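# Reverse the pivot pin so its head sits at yellow

## Task

The pivot pin was inserted from the wrong side. Its head should end up against the yellow cheek, so take it out, flip it end for end, and drive it fully home again through every part it currently passes through.

## Robot and tools

Robot: two arms, left_arm and right_arm, each ending in a two-finger gripper. The left arm sits on the +y side (this has nothing to do with left or right in the pictures). Base positions in the scene frame: left_arm (-0.018, +0.402, +0.019) m, right_arm (+0.063, -0.376, +0.019) m, both turned almost nothing about z.

Frames. Scene frame: origin at table-top height midway between the nominal bases, +z up, +x out over the table. Fixed cameras and the table use it. Every hand position, orientation, velocity and Hand target in a result is given in that arm's own base frame. Motion offsets instead follow the axes of the arm's current Hand target. Gripper axes: fingers point along +z and open and close along y. A block sticks out about 10 cm toward +x and rotates with the hand. end_effector_position is the spot between the closed pads; closed fingertips reach about 19 mm past it.

The 18-number row is used by both execute_actions and move. It is one flat list covering both arms, each value in [-1, 1]: left dx, dy, dz, rx, ry, rz, left gripper position, force_limit, speed, then the same nine for the right arm. The first six numbers of an arm are an offset, not a pose, measured from that arm's Hand target at the start of the action or move. 1.0 stands for 0.6 m of travel or 180 degrees of turn. rx, ry, rz form a single rotation vector. Rows never build on one another; each counts from the same starting target. A repeated offset in a new call moves the arm further. Six zeros ask the arm to return to its Hand target. Gripper position is absolute: +1 is fully open (85 mm), about -0.8 is where the pads touch, and -1 closes until blocked. force_limit and speed are also -1..1: speed -1/0/+1 is roughly 20/85/150 mm/s of gap change, and higher values give a firmer grip. Because 0 is a real command, resend the previous gripper numbers to leave a gripper unchanged.

execute_actions(actions, cameras): actions is a list of actions. Each action is up to 15 rows, one per 1/30 s step, and a short action repeats its last row. An empty list returns state and all images. cameras takes names, ["all"], or [].

move(target, speed, blend, stop_force, zero, blocking, cameras) drives straight-line paths. target is a single row or a list of up to 15 rows, and every row is an offset from the same starting Hand targets. speed is in m/s, from 0.002 to 3.6 (default 0.25), and turning is capped at twice that in rad/s. blend is in metres and rounds the corners of a list. stop_force is in newtons, 3 to 120, and ends an arm's path when its wrist senses that much push. Leave stop_force out when pulling away from a contact, and do not rely on it while the gripper is turning. zero (default true) re-zeroes the force reference first. blocking=false returns early and cannot be combined with stop_force. A move will not avoid obstacles and is capped at 10 s. The result adds a move: line giving the outcome (done, off_target, moving, held, fault) and the limits that applied (paced = pose clipped, held = steps withheld).

wait(seconds 0 to 10) holds the last commands. stop brakes a running move. zoom_image(camera, region [x0,y0,x1,y1], at most 504x504 pixels) enlarges part of the newest image from that camera. zero_wrist_force(arm) re-zeroes that arm's wrist sensor. finished_scene(scene) ends the scene for good; call it only when the pin is reversed and fully seated.

Cameras, each 896x504: cam_head_left, cam_head_right, cam_high, cam_low, cam_left_wrist, cam_right_wrist.

Results show each hand's position in m, a wxyz quaternion, velocities, the Hand target (the base for the next offsets), Tool commands, and joint positions and torques. Wrist force and torque are in the gripper's own axes, with a third line for the peak since the last report. Each gripper reports object_status: 0 moving, 1 blocked while opening, 2 blocked while closing (a real grip), 3 reached its position or fully closed. position_measured is in counts: 3 fully open, 78 about 60 mm, 130 about 40 mm, 180 about 20 mm, 230 pads together. To grip, send -1 and check for status 2. Changing force or speed only takes effect after the position number changes by at least 0.01. Motor temperatures are reported too.

Notes on behaviour: the commanded orientation is clipped to within 32 degrees of the current one, so make large turns in steps. A hand may settle short of its target; send the remaining distance as a new offset. The arms are stiff and lag behind their commands. Aim only slightly past a contact, and go slowly near one.

Things to avoid. An arm stops for 10 s if a joint's contact torque reaches its limit (wrist joints 24.6 N m, others 132) or if outside force reaches about 150 N. Avoid heavy squeezing of a part that is still supported, jerky or fast swings with a load, and hard hits. Keep the arms from pressing or colliding with each other, including closing one gripper on the other's fingers; the clearance check does not always catch this. Keep paths away from an arm's own base. Motors overheat from holding loads, stretched poses or pushing at unreachable targets: a warning comes at 70 °C and the brakes lock at 85 °C. Do not let the pin or any other part drop, fall far, or end up off the table.

Each tool is called after "Emit:" in YAML: its name, and indented under it one key for each argument.

## Session

Emit:
execute_actions:
  actions: []

Scene clock: 0.00 s.
left_arm: end_effector_position=(+0.2654, -0.3473, +0.1969) position_measured=3 object_status=3 end_effector_quat_wxyz=(-0.428, +0.155, +0.864, -0.215) | right_arm: end_effector_position=(+0.5789, +0.0554, +0.2343) position_measured=3 object_status=3 end_effector_quat_wxyz=(-0.015, +0.928, +0.297, +0.223)
Joint positions: left_arm=[-0.788 -1.317 1.79 -1.408 -2.403 -0.143] | right_arm=[3.456 -1.595 -1.98 -0.687 1.598 2.843]
Joint velocities: within noise
Joint torques (N m): no reading
Motor temperatures (°C): left_arm=[32 31 41 41 35 41] | right_arm=[30 37 33 36 41 38]
Wrist force (N): no reading
Wrist torque (N m): no reading
Wrist force, peak (N): no reading
Hand target: left_arm +0.2654, -0.3473, +0.1969; -0.428, +0.155, +0.864, -0.215 | right_arm +0.5789, +0.0554, +0.2343; -0.015, +0.928, +0.297, +0.223
Tool commands: left_gripper/position=+1.0 left_gripper/force_limit=+1.0 left_gripper/speed=+1.0 right_gripper/position=+1.0 right_gripper/force_limit=+1.0 right_gripper/speed=+1.0

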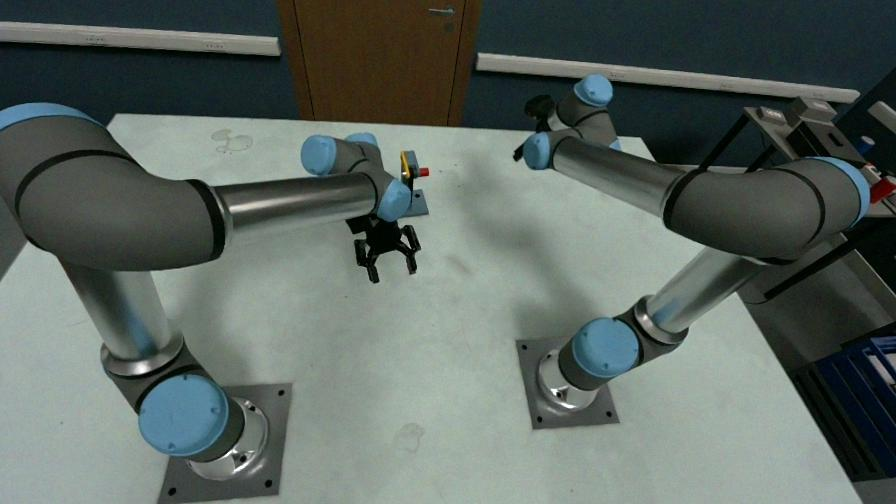

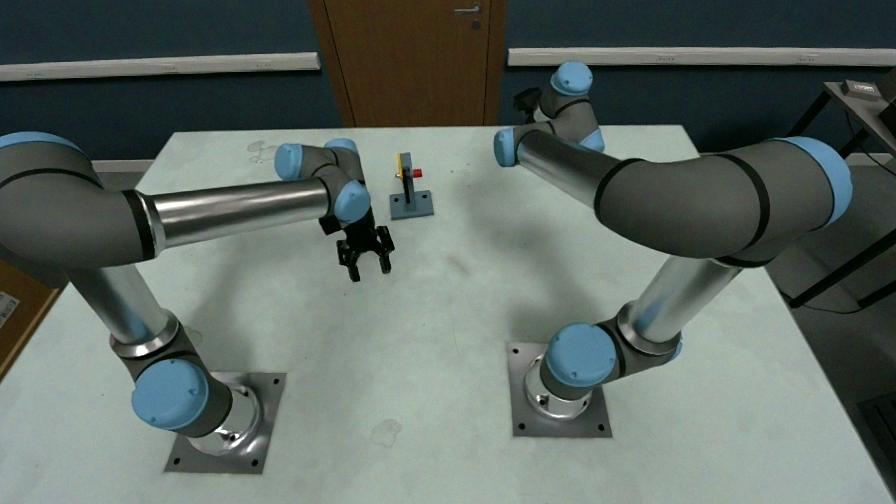

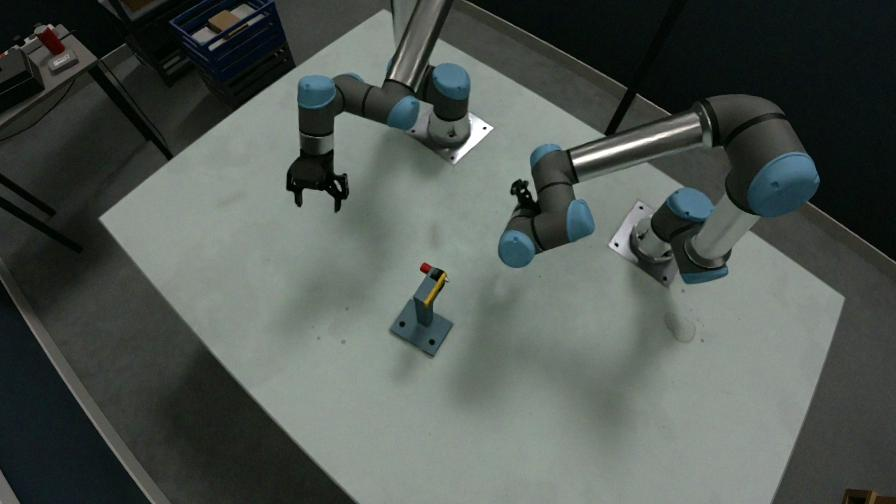

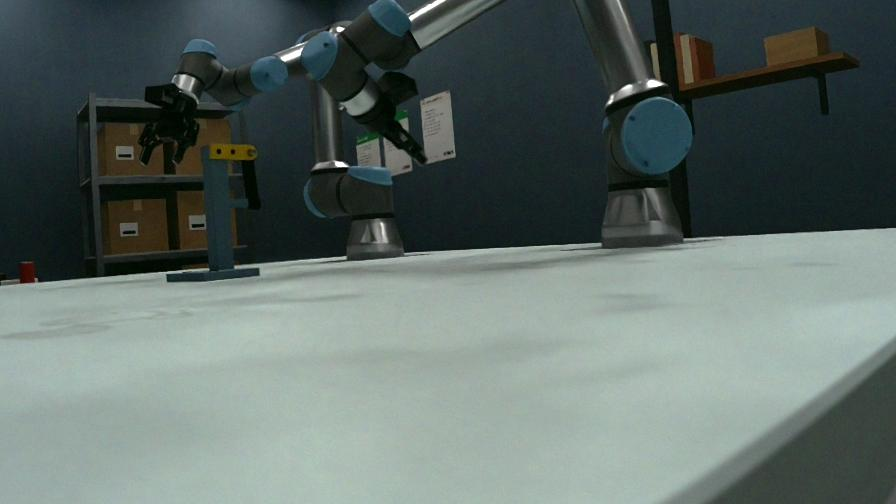

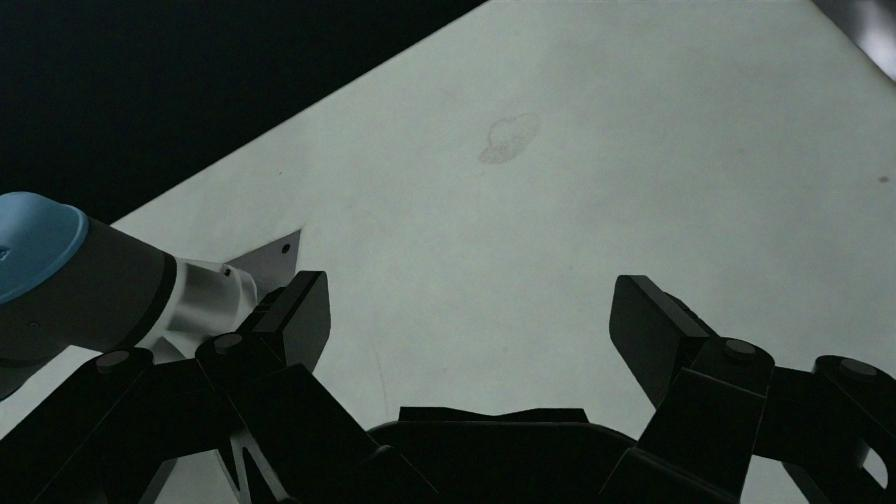

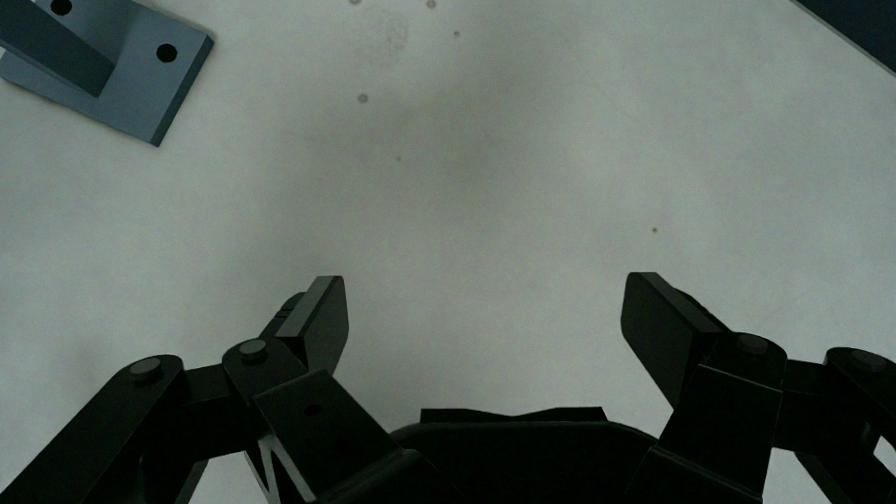

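Emit:
zoom_image:
  camera: "cam_high"
  region: [370, 240, 480, 370]

Emit:
zoom_image:
  camera: "cam_low"
  region: [150, 120, 290, 300]

Emit:
zoom_image:
  camera: "cam_head_right"
  region: [370, 130, 460, 230]

Emit:
zoom_image:
  camera: "cam_head_left"
  region: [370, 130, 460, 230]

Scaled by 3.877.

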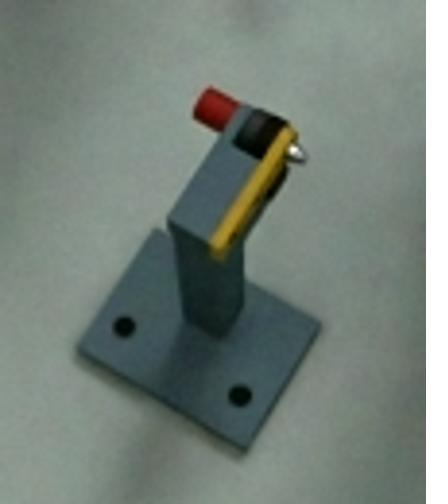

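Scaled by 2.800.

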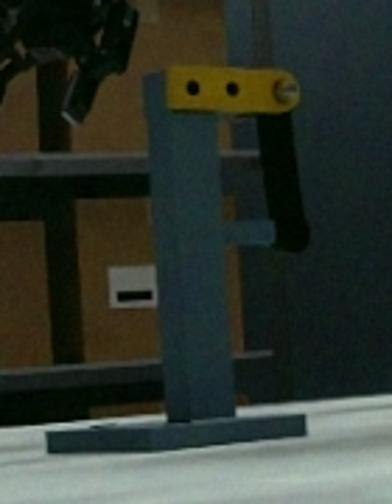

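Scaled by 5.040.

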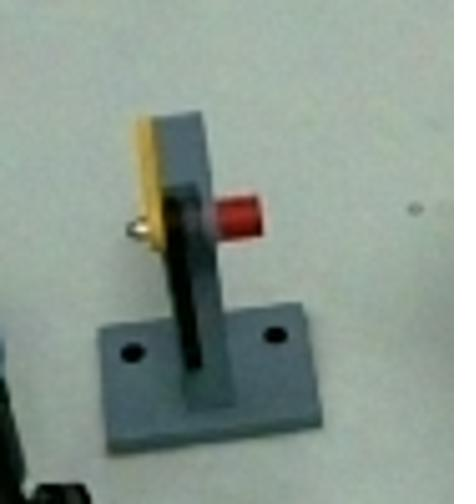

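Scaled by 5.040.

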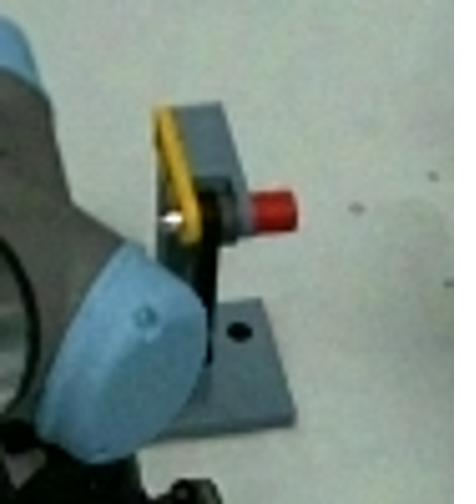

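Emit:
move:
  target: [0.086,-0.094,-0.175,-0.390,0.196,0.788,1,1,1,0.155,-0.317,-0.107,-0.133,-0.116,0.684,1,1,1]
  speed: 0.4
  cameras: ["cam_head_right","cam_high","cam_left_wrist","cam_right_wrist"]

Scene clock: 12.43 s.
left_arm: end_effector_position=(+0.3150, -0.3473, +0.3169) position_measured=3 object_status=3 end_effector_quat_wxyz=(+0.000, +1.000, +0.000, +0.000) | right_arm: end_effector_position=(+0.5142, +0.2525, +0.3115) position_measured=3 object_status=3 end_effector_quat_wxyz=(+0.001, +0.706, -0.708, +0.000)
Joint positions: left_arm=[-1.122 -1.67 1.7 -1.6 -1.571 2.02] | right_arm=[3.833 -1.726 -1.451 -1.537 1.572 5.406]
Joint torques (N m): left_arm=[-3.39 -19.36 -32.97 -3.31 -1.56 1.17] | right_arm=[-8.84 42.59 10.45 4.05 -0.82 1.68]
Wrist force (N): left_arm=[0.7 1.2 0.3] | right_arm=[0.2 -0.3 0.3]
Wrist torque (N m): left_arm=[0.18 0.23 0.37] | right_arm=[-0.05 0.04 0.15]
Wrist force, peak (N): left_arm=[0.6 1.4 0.1] | right_arm=[-0.2 0.7 -0.3]
Hand target: left_arm +0.3150, -0.3474, +0.3169; +0.000, +1.000, +0.000, +0.000 | right_arm +0.5142, +0.2524, +0.3115; +0.001, +0.706, -0.708, +0.000
Off the commanded pose: left_arm 0.000 m, 0 deg | right_arm 0.000 m, 0 deg.
move: done
camera_calibration:
cam_left_wrist: T_world_to_cam=[[0.0241291, -0.999645, -0.0112756, -0.340471], [-0.928368, -0.02659, 0.370709, 0.180446], [-0.370877, 0.00152304, -0.928681, 0.538801], [0, 0, 0, 1]] pos_world=[0.375565, -0.336373, 0.429642]
cam_right_wrist: T_world_to_cam=[[-0.999359, 0.0320088, -0.0160523, 0.524957], [0.0240887, 0.932632, 0.360023, -0.343628], [0.0264948, 0.359406, -0.932805, 0.312622], [0, 0, 0, 1]] pos_world=[0.524615, 0.191317, 0.423756]
Images, in order (width x height): cam_head_right 896x504, cam_high 896x504, cam_left_wrist 896x504, cam_right_wrist 896x504.

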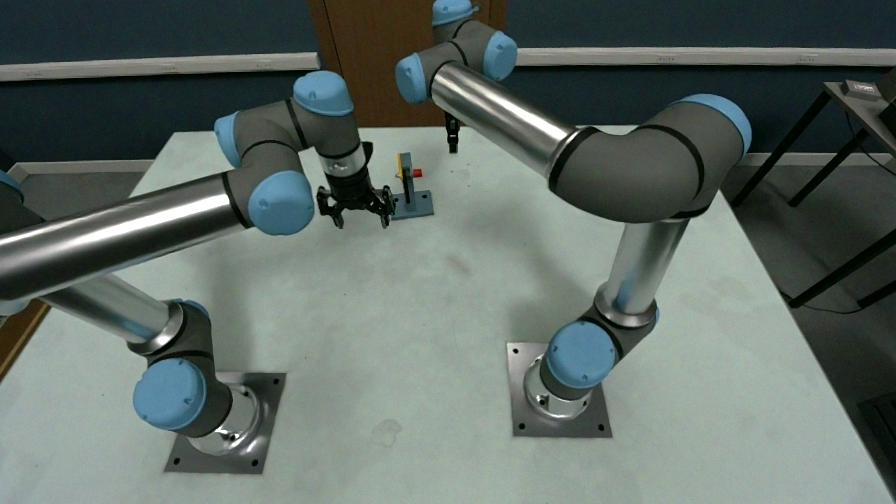

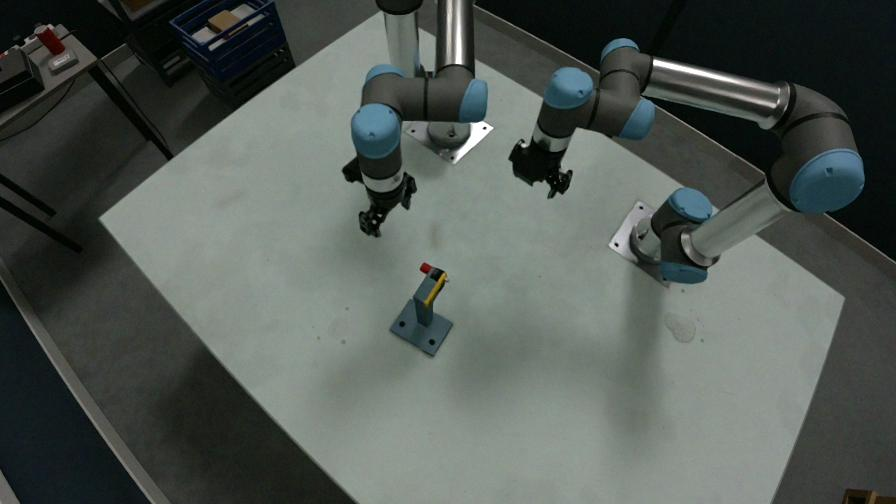

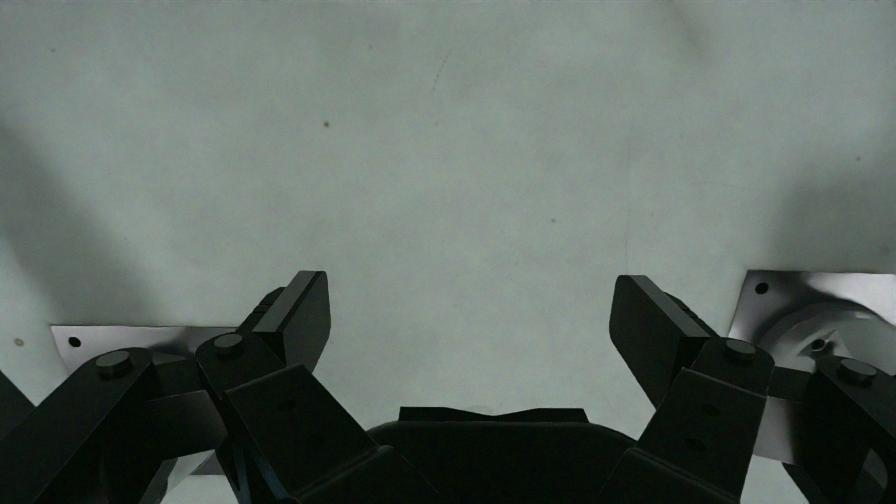

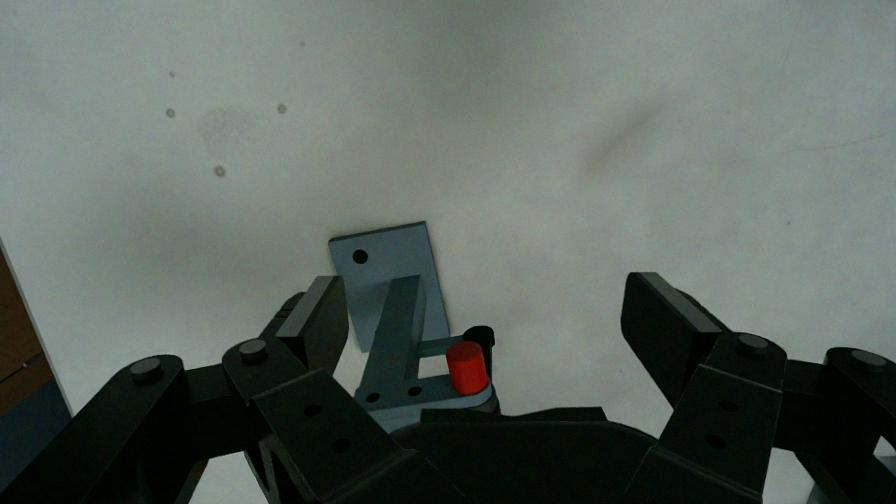

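Emit:
zoom_image:
  camera: "cam_right_wrist"
  region: [310, 210, 530, 430]

Emit:
move:
  target: [0,0,0,0,0,0,1,1,1, 0.05,0,-0.05,0,-0.25,0,1,1,1]
  speed: 0.4
  cameras: ["cam_right_wrist"]

Scaled by 2.291.

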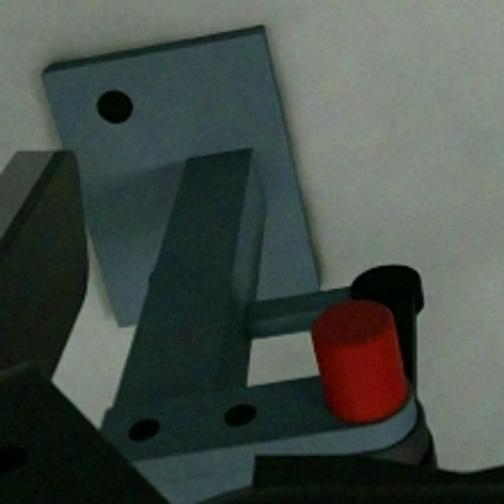

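Scene clock: 14.77 s.
left_arm: end_effector_position=(+0.3150, -0.3474, +0.3169) position_measured=3 object_status=3 end_effector_quat_wxyz=(+0.000, +1.000, +0.000, +0.000) | right_arm: end_effector_position=(+0.5141, +0.2223, +0.3414) position_measured=3 object_status=3 end_effector_quat_wxyz=(-0.270, +0.652, -0.655, -0.271)
Joint positions: left_arm=[-1.122 -1.67 1.7 -1.6 -1.571 2.02] | right_arm=[3.482 -1.625 -1.763 -1.001 2.299 5.182]
Joint torques (N m): left_arm=[-7.81 -21.21 -34.23 -4.14 2.27 0.79] | right_arm=[-1.83 38.4 38.92 3.64 2.18 1.73]
Wrist force (N): left_arm=[0.7 1.0 0.3] | right_arm=[-0.6 -1.2 0.5]
Wrist torque (N m): left_arm=[0.15 0.24 0.35] | right_arm=[-0.21 0.41 0.03]
Wrist force, peak (N): left_arm=[1.0 1.3 0.3] | right_arm=[-0.6 -1.2 0.5]
Hand target: left_arm +0.3150, -0.3474, +0.3169; +0.000, +1.000, +0.000, +0.000 | right_arm +0.5141, +0.2224, +0.3415; -0.271, +0.652, -0.655, -0.271
Off the commanded pose: left_arm 0.000 m, 0 deg | right_arm 0.000 m, 0 deg.
move: done
camera_calibration:
cam_right_wrist: T_world_to_cam=[[-0.999294, 0.0362304, 0.00992348, 0.516488], [0.0237649, 0.405148, 0.913942, -0.397886], [0.029092, 0.913533, -0.405723, 0.0467609], [0, 0, 0, 1]] pos_world=[0.524219, 0.0997723, 0.377491]
Images, in order (width x height): cam_right_wrist 896x504.

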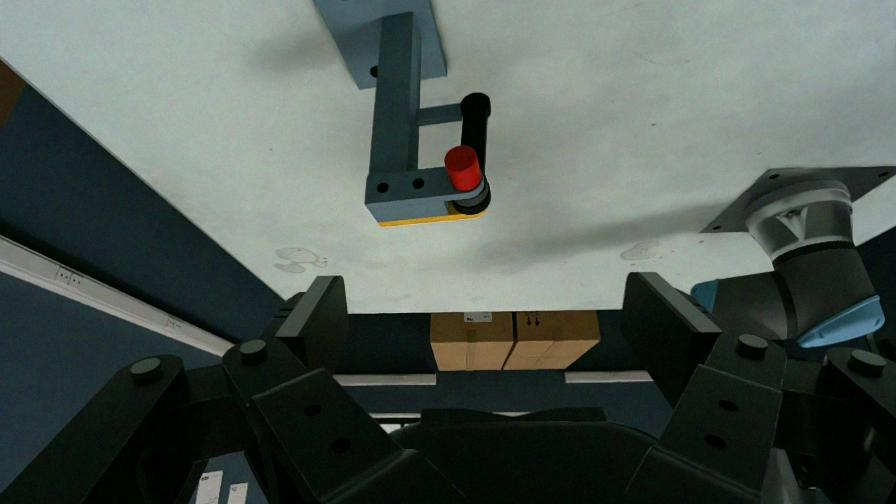

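Emit:
zoom_image:
  camera: "cam_right_wrist"
  region: [330, 60, 530, 240]

Scaled by 2.520.

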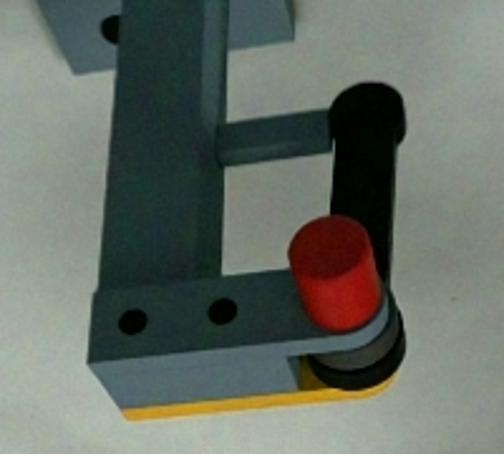

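Emit:
move:
  target: [0.167,0.145,0.293,0,0.5,0,1,1,1, 0,0,0,0,0,0,1,1,1]
  speed: 0.3
  cameras: ["cam_left_wrist","cam_head_right","cam_right_wrist"]

Emit:
zoom_image:
  camera: "cam_left_wrist"
  region: [320, 100, 620, 400]

Scene clock: 20.03 s.
left_arm: end_effector_position=(+0.4144, -0.4345, +0.1410) position_measured=3 object_status=3 end_effector_quat_wxyz=(-0.018, +0.711, +0.018, +0.703) | right_arm: end_effector_position=(+0.5141, +0.2224, +0.3416) position_measured=3 object_status=3 end_effector_quat_wxyz=(-0.271, +0.652, -0.655, -0.271)
Joint positions: left_arm=[-1.517 -0.919 2.23 -3.113 -0.012 1.801] | right_arm=[3.482 -1.625 -1.763 -1.001 2.3 5.182]
Joint torques (N m): left_arm=[-8.33 -40.81 -16.66 -1.13 4.46 -1.75] | right_arm=[-8.09 35.85 38.23 2.72 0.81 -1.76]
Wrist force (N): left_arm=[-0.7 -1.2 -0.7] | right_arm=[-0.7 -1.1 0.6]
Wrist torque (N m): left_arm=[0.22 -0.10 0.04] | right_arm=[-0.20 0.42 0.03]
Wrist force, peak (N): left_arm=[-2.7 -0.5 -0.3] | right_arm=[-0.7 -1.4 0.6]
Hand target: left_arm +0.4152, -0.4345, +0.1411; +0.000, +0.707, +0.000, +0.707 | right_arm +0.5141, +0.2224, +0.3415; -0.271, +0.652, -0.655, -0.271
Off the commanded pose: left_arm 0.001 m, 3 deg | right_arm 0.000 m, 0 deg.
move: off_target (left_arm)
camera_calibration:
cam_left_wrist: T_world_to_cam=[[0.0630422, -0.997712, 0.0244083, -0.452355], [-0.379512, -0.0465854, -0.924013, 0.282098], [0.923037, 0.0489886, -0.38158, -0.180219], [0, 0, 0, 1]] pos_world=[0.301926, -0.42935, 0.202935]
cam_right_wrist: T_world_to_cam=[[-0.999298, 0.0361933, 0.0096223, 0.516606], [0.0234641, 0.404827, 0.914092, -0.397936], [0.0291887, 0.913677, -0.405392, 0.046652], [0, 0, 0, 1]] pos_world=[0.524219, 0.0997727, 0.377692]
Images, in order (width x height): cam_head_right 896x504, cam_left_wrist 896x504, cam_right_wrist 896x504.

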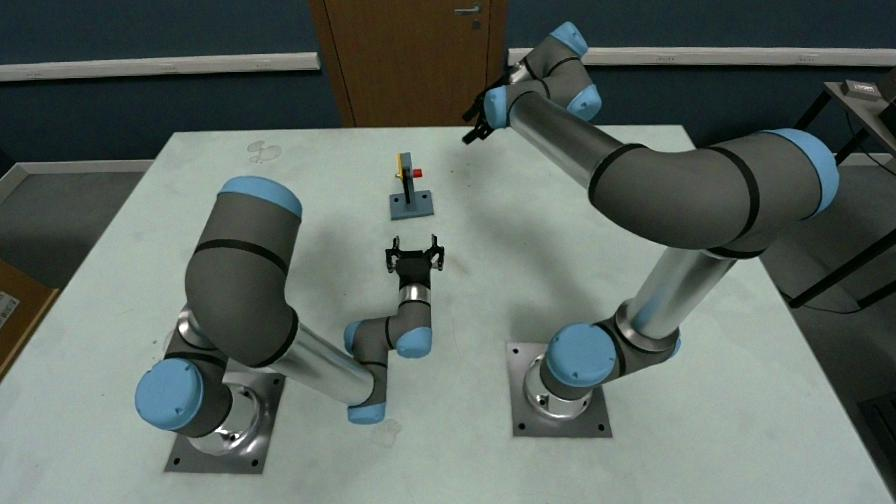

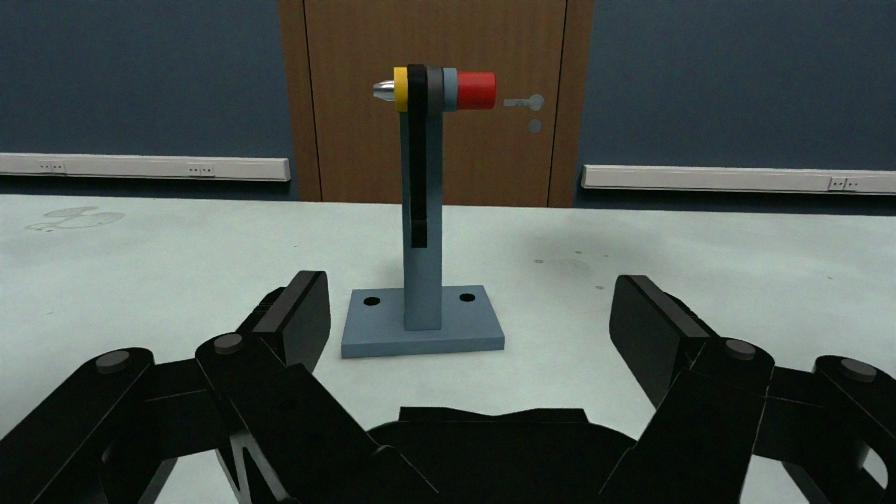

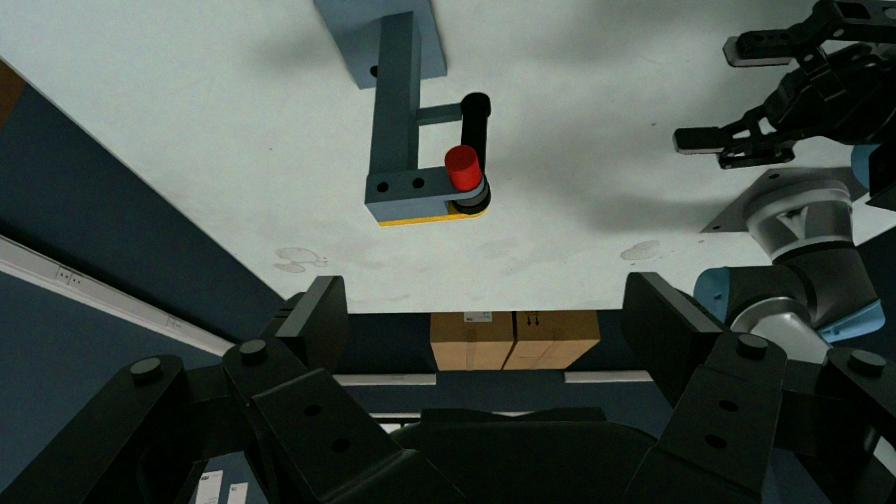

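Scaled by 1.680.

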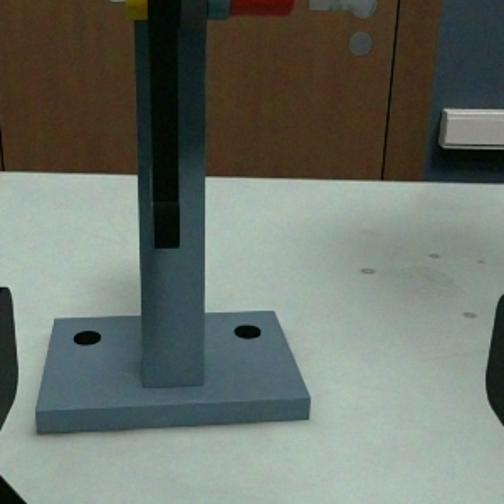

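Emit:
zoom_image:
  camera: "cam_left_wrist"
  region: [360, 50, 510, 130]

Emit:
zoom_image:
  camera: "cam_left_wrist"
  region: [380, 150, 470, 260]

Scaled by 3.360.

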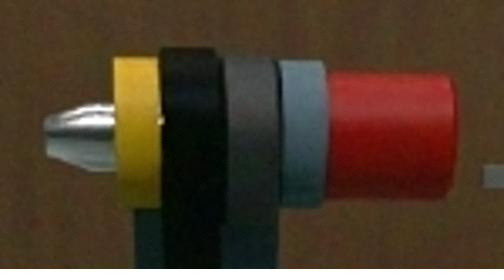

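Scaled by 4.582.

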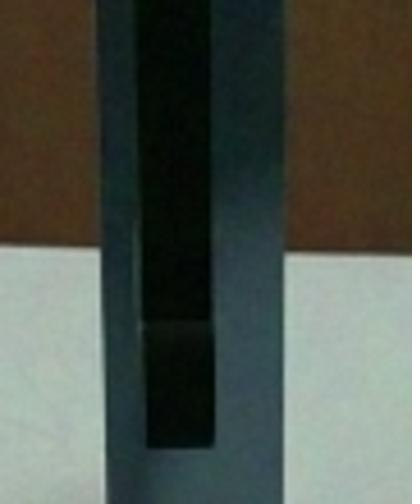

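Emit:
move:
  target: [0.037,-0.0475,0.182,0.0506,0,0,1,1,1,-0.076,-0.003,0.2327,-0.022,0.2493,-0.0532,1,1,1]
  speed: 0.25
  cameras: ["cam_left_wrist","cam_head_right","cam_right_wrist"]

Scene clock: 28.43 s.
left_arm: end_effector_position=(+0.5244, -0.4061, +0.1633) position_measured=3 object_status=3 end_effector_quat_wxyz=(-0.056, +0.705, +0.056, +0.705) end_effector_velocity=(+0.000, +0.000, -0.001) end_effector_angular_velocity=(+0.001, +0.001, +0.001) | right_arm: end_effector_position=(+0.5163, +0.3533, +0.2751) position_measured=3 object_status=3 end_effector_quat_wxyz=(+0.000, +0.765, -0.643, +0.000)
Joint positions: left_arm=[-1.284 -0.648 1.782 -4.274 -0.128 3.139] | right_arm=[3.956 -1.86 -1.377 -1.475 1.572 5.354]
Joint velocities: left_arm=[0 0 0.001 0.005 0.001 -0.005] | right_arm=[within noise]
Joint torques (N m): left_arm=[6.71 -47.91 -5.82 1.25 -2.41 -2.01] | right_arm=[6.78 33.99 10.15 1.6 -1.26 -2.28]
Wrist force (N): left_arm=[-0.4 -0.7 -0.4] | right_arm=[0.3 -0.5 0.3]
Wrist torque (N m): left_arm=[0.29 -0.12 0.01] | right_arm=[-0.08 0.04 0.04]
Wrist force, peak (N): left_arm=[-0.6 -1.2 -1.4] | right_arm=[-1.9 -0.5 0.7]
Hand target: left_arm +0.5244, -0.4061, +0.1633; -0.056, +0.705, +0.056, +0.705 | right_arm +0.5163, +0.3533, +0.2751; +0.000, +0.766, -0.643, +0.000
Off the commanded pose: left_arm 0.000 m, 0 deg | right_arm 0.000 m, 0 deg.
move: done
camera_calibration:
cam_left_wrist: T_world_to_cam=[[0.168939, -0.985313, 0.0248566, -0.482006], [-0.361755, -0.0854451, -0.928349, 0.321339], [0.916838, 0.147842, -0.370877, -0.233049], [0, 0, 0, 1]] pos_world=[0.411344, -0.413016, 0.223863]
cam_right_wrist: T_world_to_cam=[[-0.98956, -0.14321, -0.0161562, 0.58017], [-0.139366, 0.922339, 0.360371, -0.336712], [-0.0367074, 0.35886, -0.932669, 0.275062], [0, 0, 0, 1]] pos_world=[0.537284, 0.294941, 0.387256]
Images, in order (width x height): cam_head_right 896x504, cam_left_wrist 896x504, cam_right_wrist 896x504.

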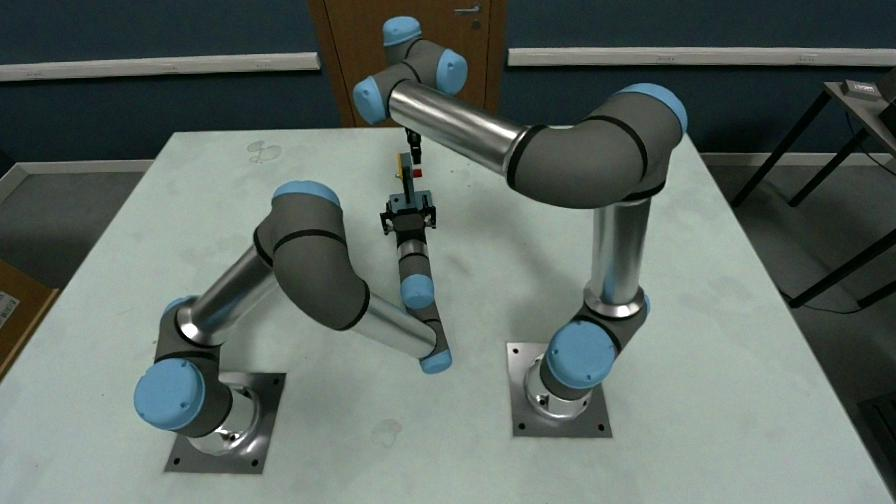

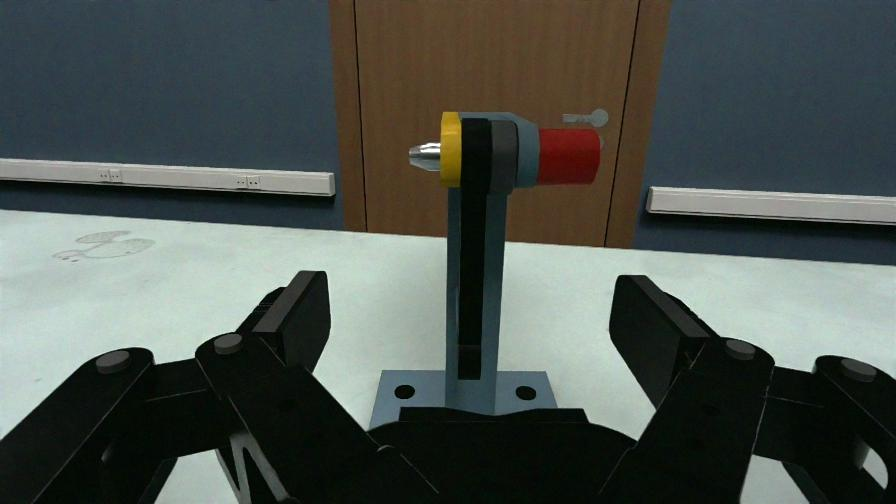

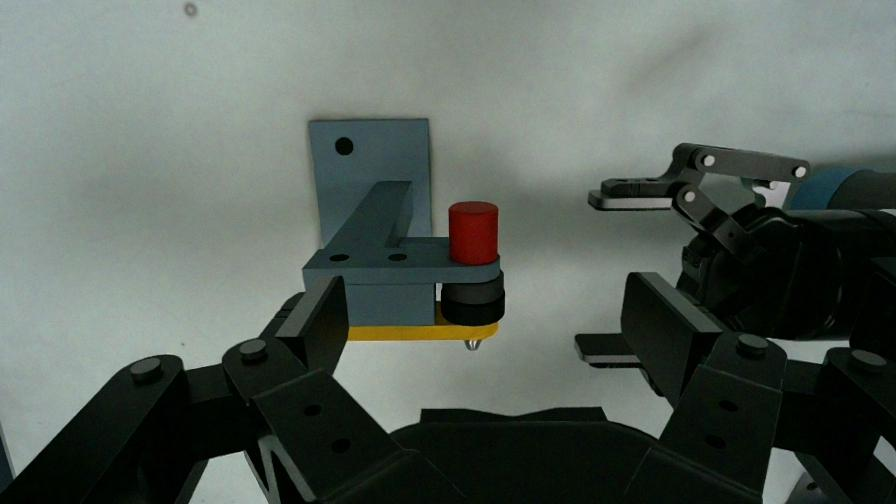

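Emit:
move:
  target: [-0.0083,0,0.1073,0,0,0,1,1,1,0.0067,-0.005,0.05,0,0,0,1,1,1]
  speed: 0.08
  stop_force: 12
  cameras: ["cam_left_wrist","cam_high","cam_right_wrist"]

Scene clock: 33.50 s.
left_arm: end_effector_position=(+0.5879, -0.3959, +0.1583) position_measured=3 object_status=3 end_effector_quat_wxyz=(-0.056, +0.705, +0.056, +0.705) | right_arm: end_effector_position=(+0.5199, +0.3499, +0.2450) position_measured=3 object_status=3 end_effector_quat_wxyz=(+0.000, +0.766, -0.643, +0.000)
Joint positions: left_arm=[-1.162 -0.607 1.689 -4.223 -0.25 3.141] | right_arm=[3.948 -1.873 -1.439 -1.402 1.572 5.346]
Joint torques (N m): left_arm=[0.02 -55.69 -4.98 -2.3 1.15 -0.09] | right_arm=[6.87 49.86 37.81 1.98 -1.44 2.18]
Wrist force (N): left_arm=[-0.4 -1.1 -0.1] | right_arm=[0.3 -0.4 0.2]
Wrist torque (N m): left_arm=[0.23 -0.13 -0.03] | right_arm=[-0.08 0.04 0.14]
Wrist force, peak (N): left_arm=[0.0 -0.5 -1.5] | right_arm=[0.4 -0.6 0.7]
Hand target: left_arm +0.5879, -0.3959, +0.1583; -0.056, +0.705, +0.056, +0.705 | right_arm +0.5199, +0.3499, +0.2450; +0.000, +0.766, -0.643, +0.000
Off the commanded pose: left_arm 0.000 m, 0 deg | right_arm 0.000 m, 0 deg.
move: done
camera_calibration:
cam_left_wrist: T_world_to_cam=[[0.16891, -0.98532, 0.0247769, -0.482548], [-0.361769, -0.085361, -0.928352, 0.340617], [0.916839, 0.147844, -0.370876, -0.294722], [0, 0, 0, 1]] pos_world=[0.474944, -0.402816, 0.218863]
cam_right_wrist: T_world_to_cam=[[-0.989547, -0.143302, -0.0161911, 0.582778], [-0.139464, 0.922325, 0.360371, -0.322114], [-0.0367084, 0.358862, -0.932669, 0.24847], [0, 0, 0, 1]] pos_world=[0.540884, 0.291441, 0.357256]
Images, in order (width x height): cam_high 896x504, cam_left_wrist 896x504, cam_right_wrist 896x504.

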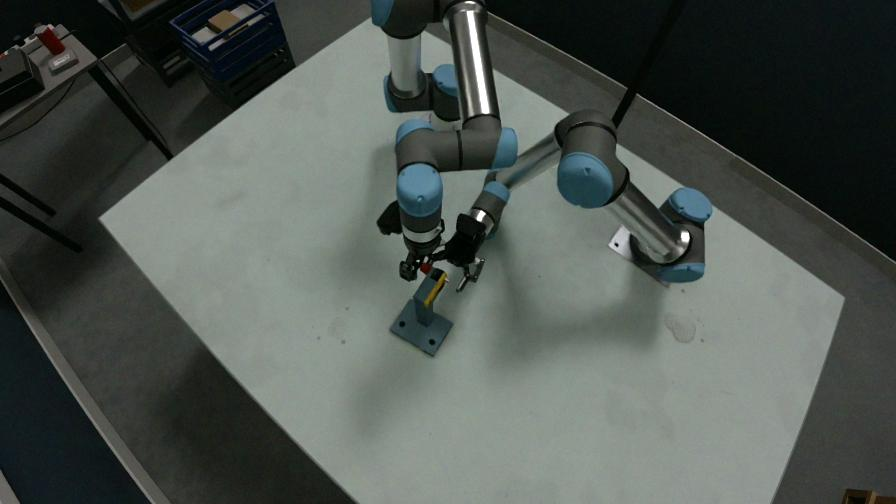

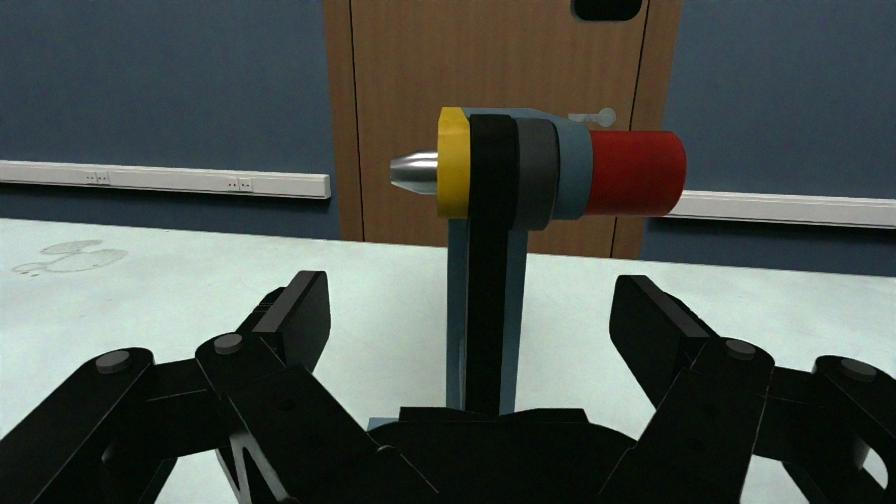

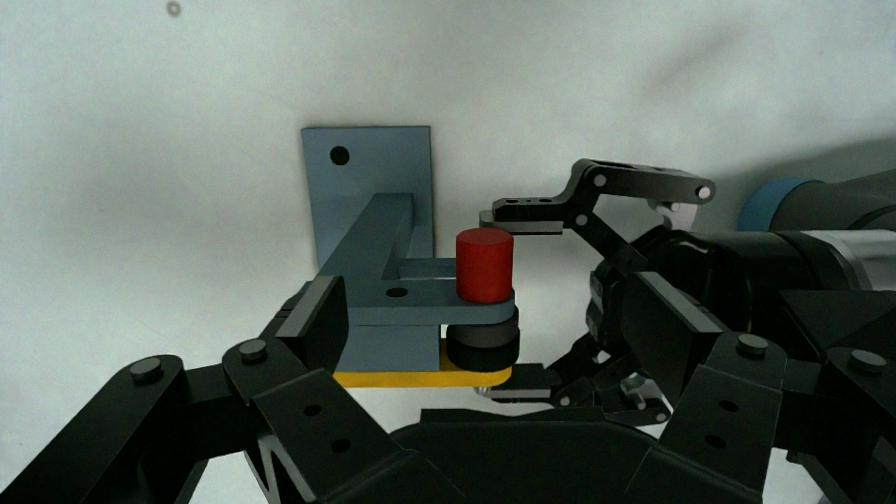

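Emit:
zoom_image:
  camera: "cam_left_wrist"
  region: [260, 100, 700, 430]

Emit:
zoom_image:
  camera: "cam_right_wrist"
  region: [260, 190, 700, 430]

Scaled by 1.145.

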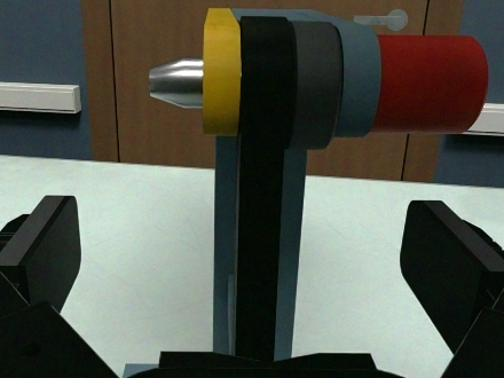

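Scaled by 1.145.

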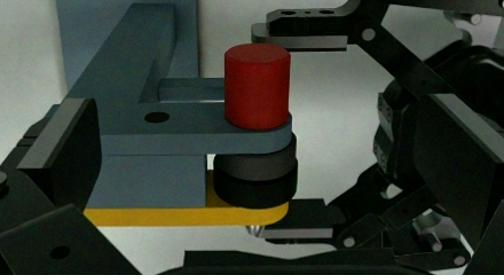

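Emit:
move:
  target: [0,0.0075,0,0,0,0,1,1,1,0,0.0038,0,0,0,0,1,1,1]
  speed: 0.05

Emit:
zero_wrist_force:
  arm: "left_arm"

Emit:
execute_actions:
  actions:
    - [[0,0,0,0,0,0,-0.52,-1,-0.5,0,0,0,0,0,0,1,1,1]]
    - [[0,0,0,0,0,0,-0.52,-1,-0.5,0,0,0,0,0,0,1,1,1]]
  cameras: ["cam_left_wrist"]

Emit:
zoom_image:
  camera: "cam_left_wrist"
  region: [350, 220, 600, 400]

Scene clock: 41.03 s.
left_arm: end_effector_position=(+0.5887, -0.4004, +0.1583) position_measured=3 object_status=3 end_effector_quat_wxyz=(-0.056, +0.705, +0.056, +0.705) | right_arm: end_effector_position=(+0.5176, +0.3495, +0.2451) position_measured=3 object_status=3 end_effector_quat_wxyz=(+0.000, +0.766, -0.643, +0.000)
Joint positions: left_arm=[-1.164 -0.602 1.676 -4.214 -0.248 3.141] | right_arm=[3.95 -1.867 -1.445 -1.4 1.572 5.348]
Joint torques (N m): left_arm=[-6.01 -48.54 -6.78 -0.85 2.06 -0.19] | right_arm=[3.69 42.23 18.76 3.81 -1.15 1.92]
Wrist force (N): left_arm=[-0.4 -0.9 -0.2] | right_arm=[0.2 -0.4 0.2]
Wrist torque (N m): left_arm=[0.25 -0.15 -0.03] | right_arm=[-0.08 0.05 -0.04]
Wrist force, peak (N): left_arm=[-0.4 -1.3 -0.3] | right_arm=[0.1 -0.6 0.4]
Hand target: left_arm +0.5887, -0.4003, +0.1583; -0.056, +0.705, +0.056, +0.705 | right_arm +0.5176, +0.3495, +0.2450; +0.000, +0.766, -0.643, +0.000
Off the commanded pose: left_arm 0.000 m, 0 deg | right_arm 0.000 m, 0 deg.
move: done

Wrist force sensor zeroed.

Scene clock: 42.77 s.
left_arm: end_effector_position=(+0.5887, -0.4003, +0.1583) position_measured=195 object_status=0 end_effector_quat_wxyz=(-0.056, +0.705, +0.056, +0.705) | right_arm: end_effector_position=(+0.5176, +0.3495, +0.2450) position_measured=3 object_status=3 end_effector_quat_wxyz=(+0.000, +0.766, -0.643, +0.000)
Joint positions: left_arm=[-1.164 -0.602 1.676 -4.214 -0.248 3.141] | right_arm=[3.95 -1.868 -1.445 -1.4 1.572 5.348]
Joint torques (N m): left_arm=[5 -54.04 -5.48 -2.31 -2.41 -0.6] | right_arm=[-10.31 32.4 38.56 2.52 -0.84 -1.71]
Wrist force (N, zeroed by zero_wrist_force on left_arm): left_arm=[-0.3 -0.1 0.0] | right_arm=[0.0 -0.3 0.1]
Wrist torque (N m, zeroed by zero_wrist_force on left_arm): left_arm=[-0.01 0.01 -0.01] | right_arm=[-0.07 0.07 -0.05]
Wrist force, peak (N, zeroed by zero_wrist_force on left_arm): left_arm=[0.1 -0.3 0.2] | right_arm=[0.1 -0.7 0.4]
Hand target: left_arm +0.5887, -0.4003, +0.1583; -0.056, +0.705, +0.056, +0.705 | right_arm +0.5176, +0.3495, +0.2450; +0.000, +0.766, -0.643, +0.000
Off the commanded pose: left_arm 0.000 m, 0 deg | right_arm 0.000 m, 0 deg.
camera_calibration:
cam_left_wrist: T_world_to_cam=[[0.16891, -0.98532, 0.0247769, -0.4871], [-0.361769, -0.085361, -0.928352, 0.340486], [0.916839, 0.147844, -0.370876, -0.294699], [0, 0, 0, 1]] pos_world=[0.475644, -0.407316, 0.218863]
Images, in order (width x height): cam_left_wrist 896x504.

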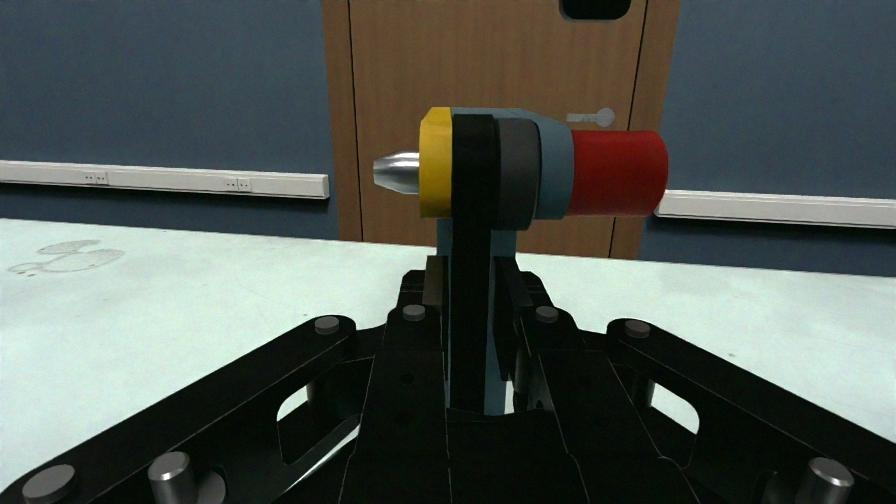

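Scaled by 2.016.

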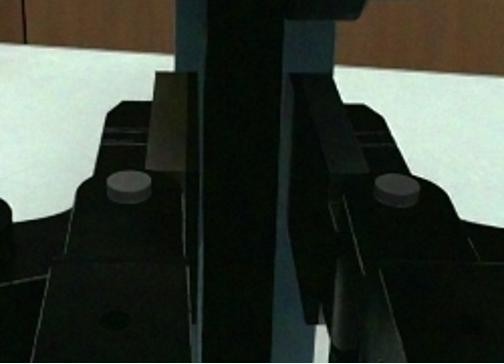

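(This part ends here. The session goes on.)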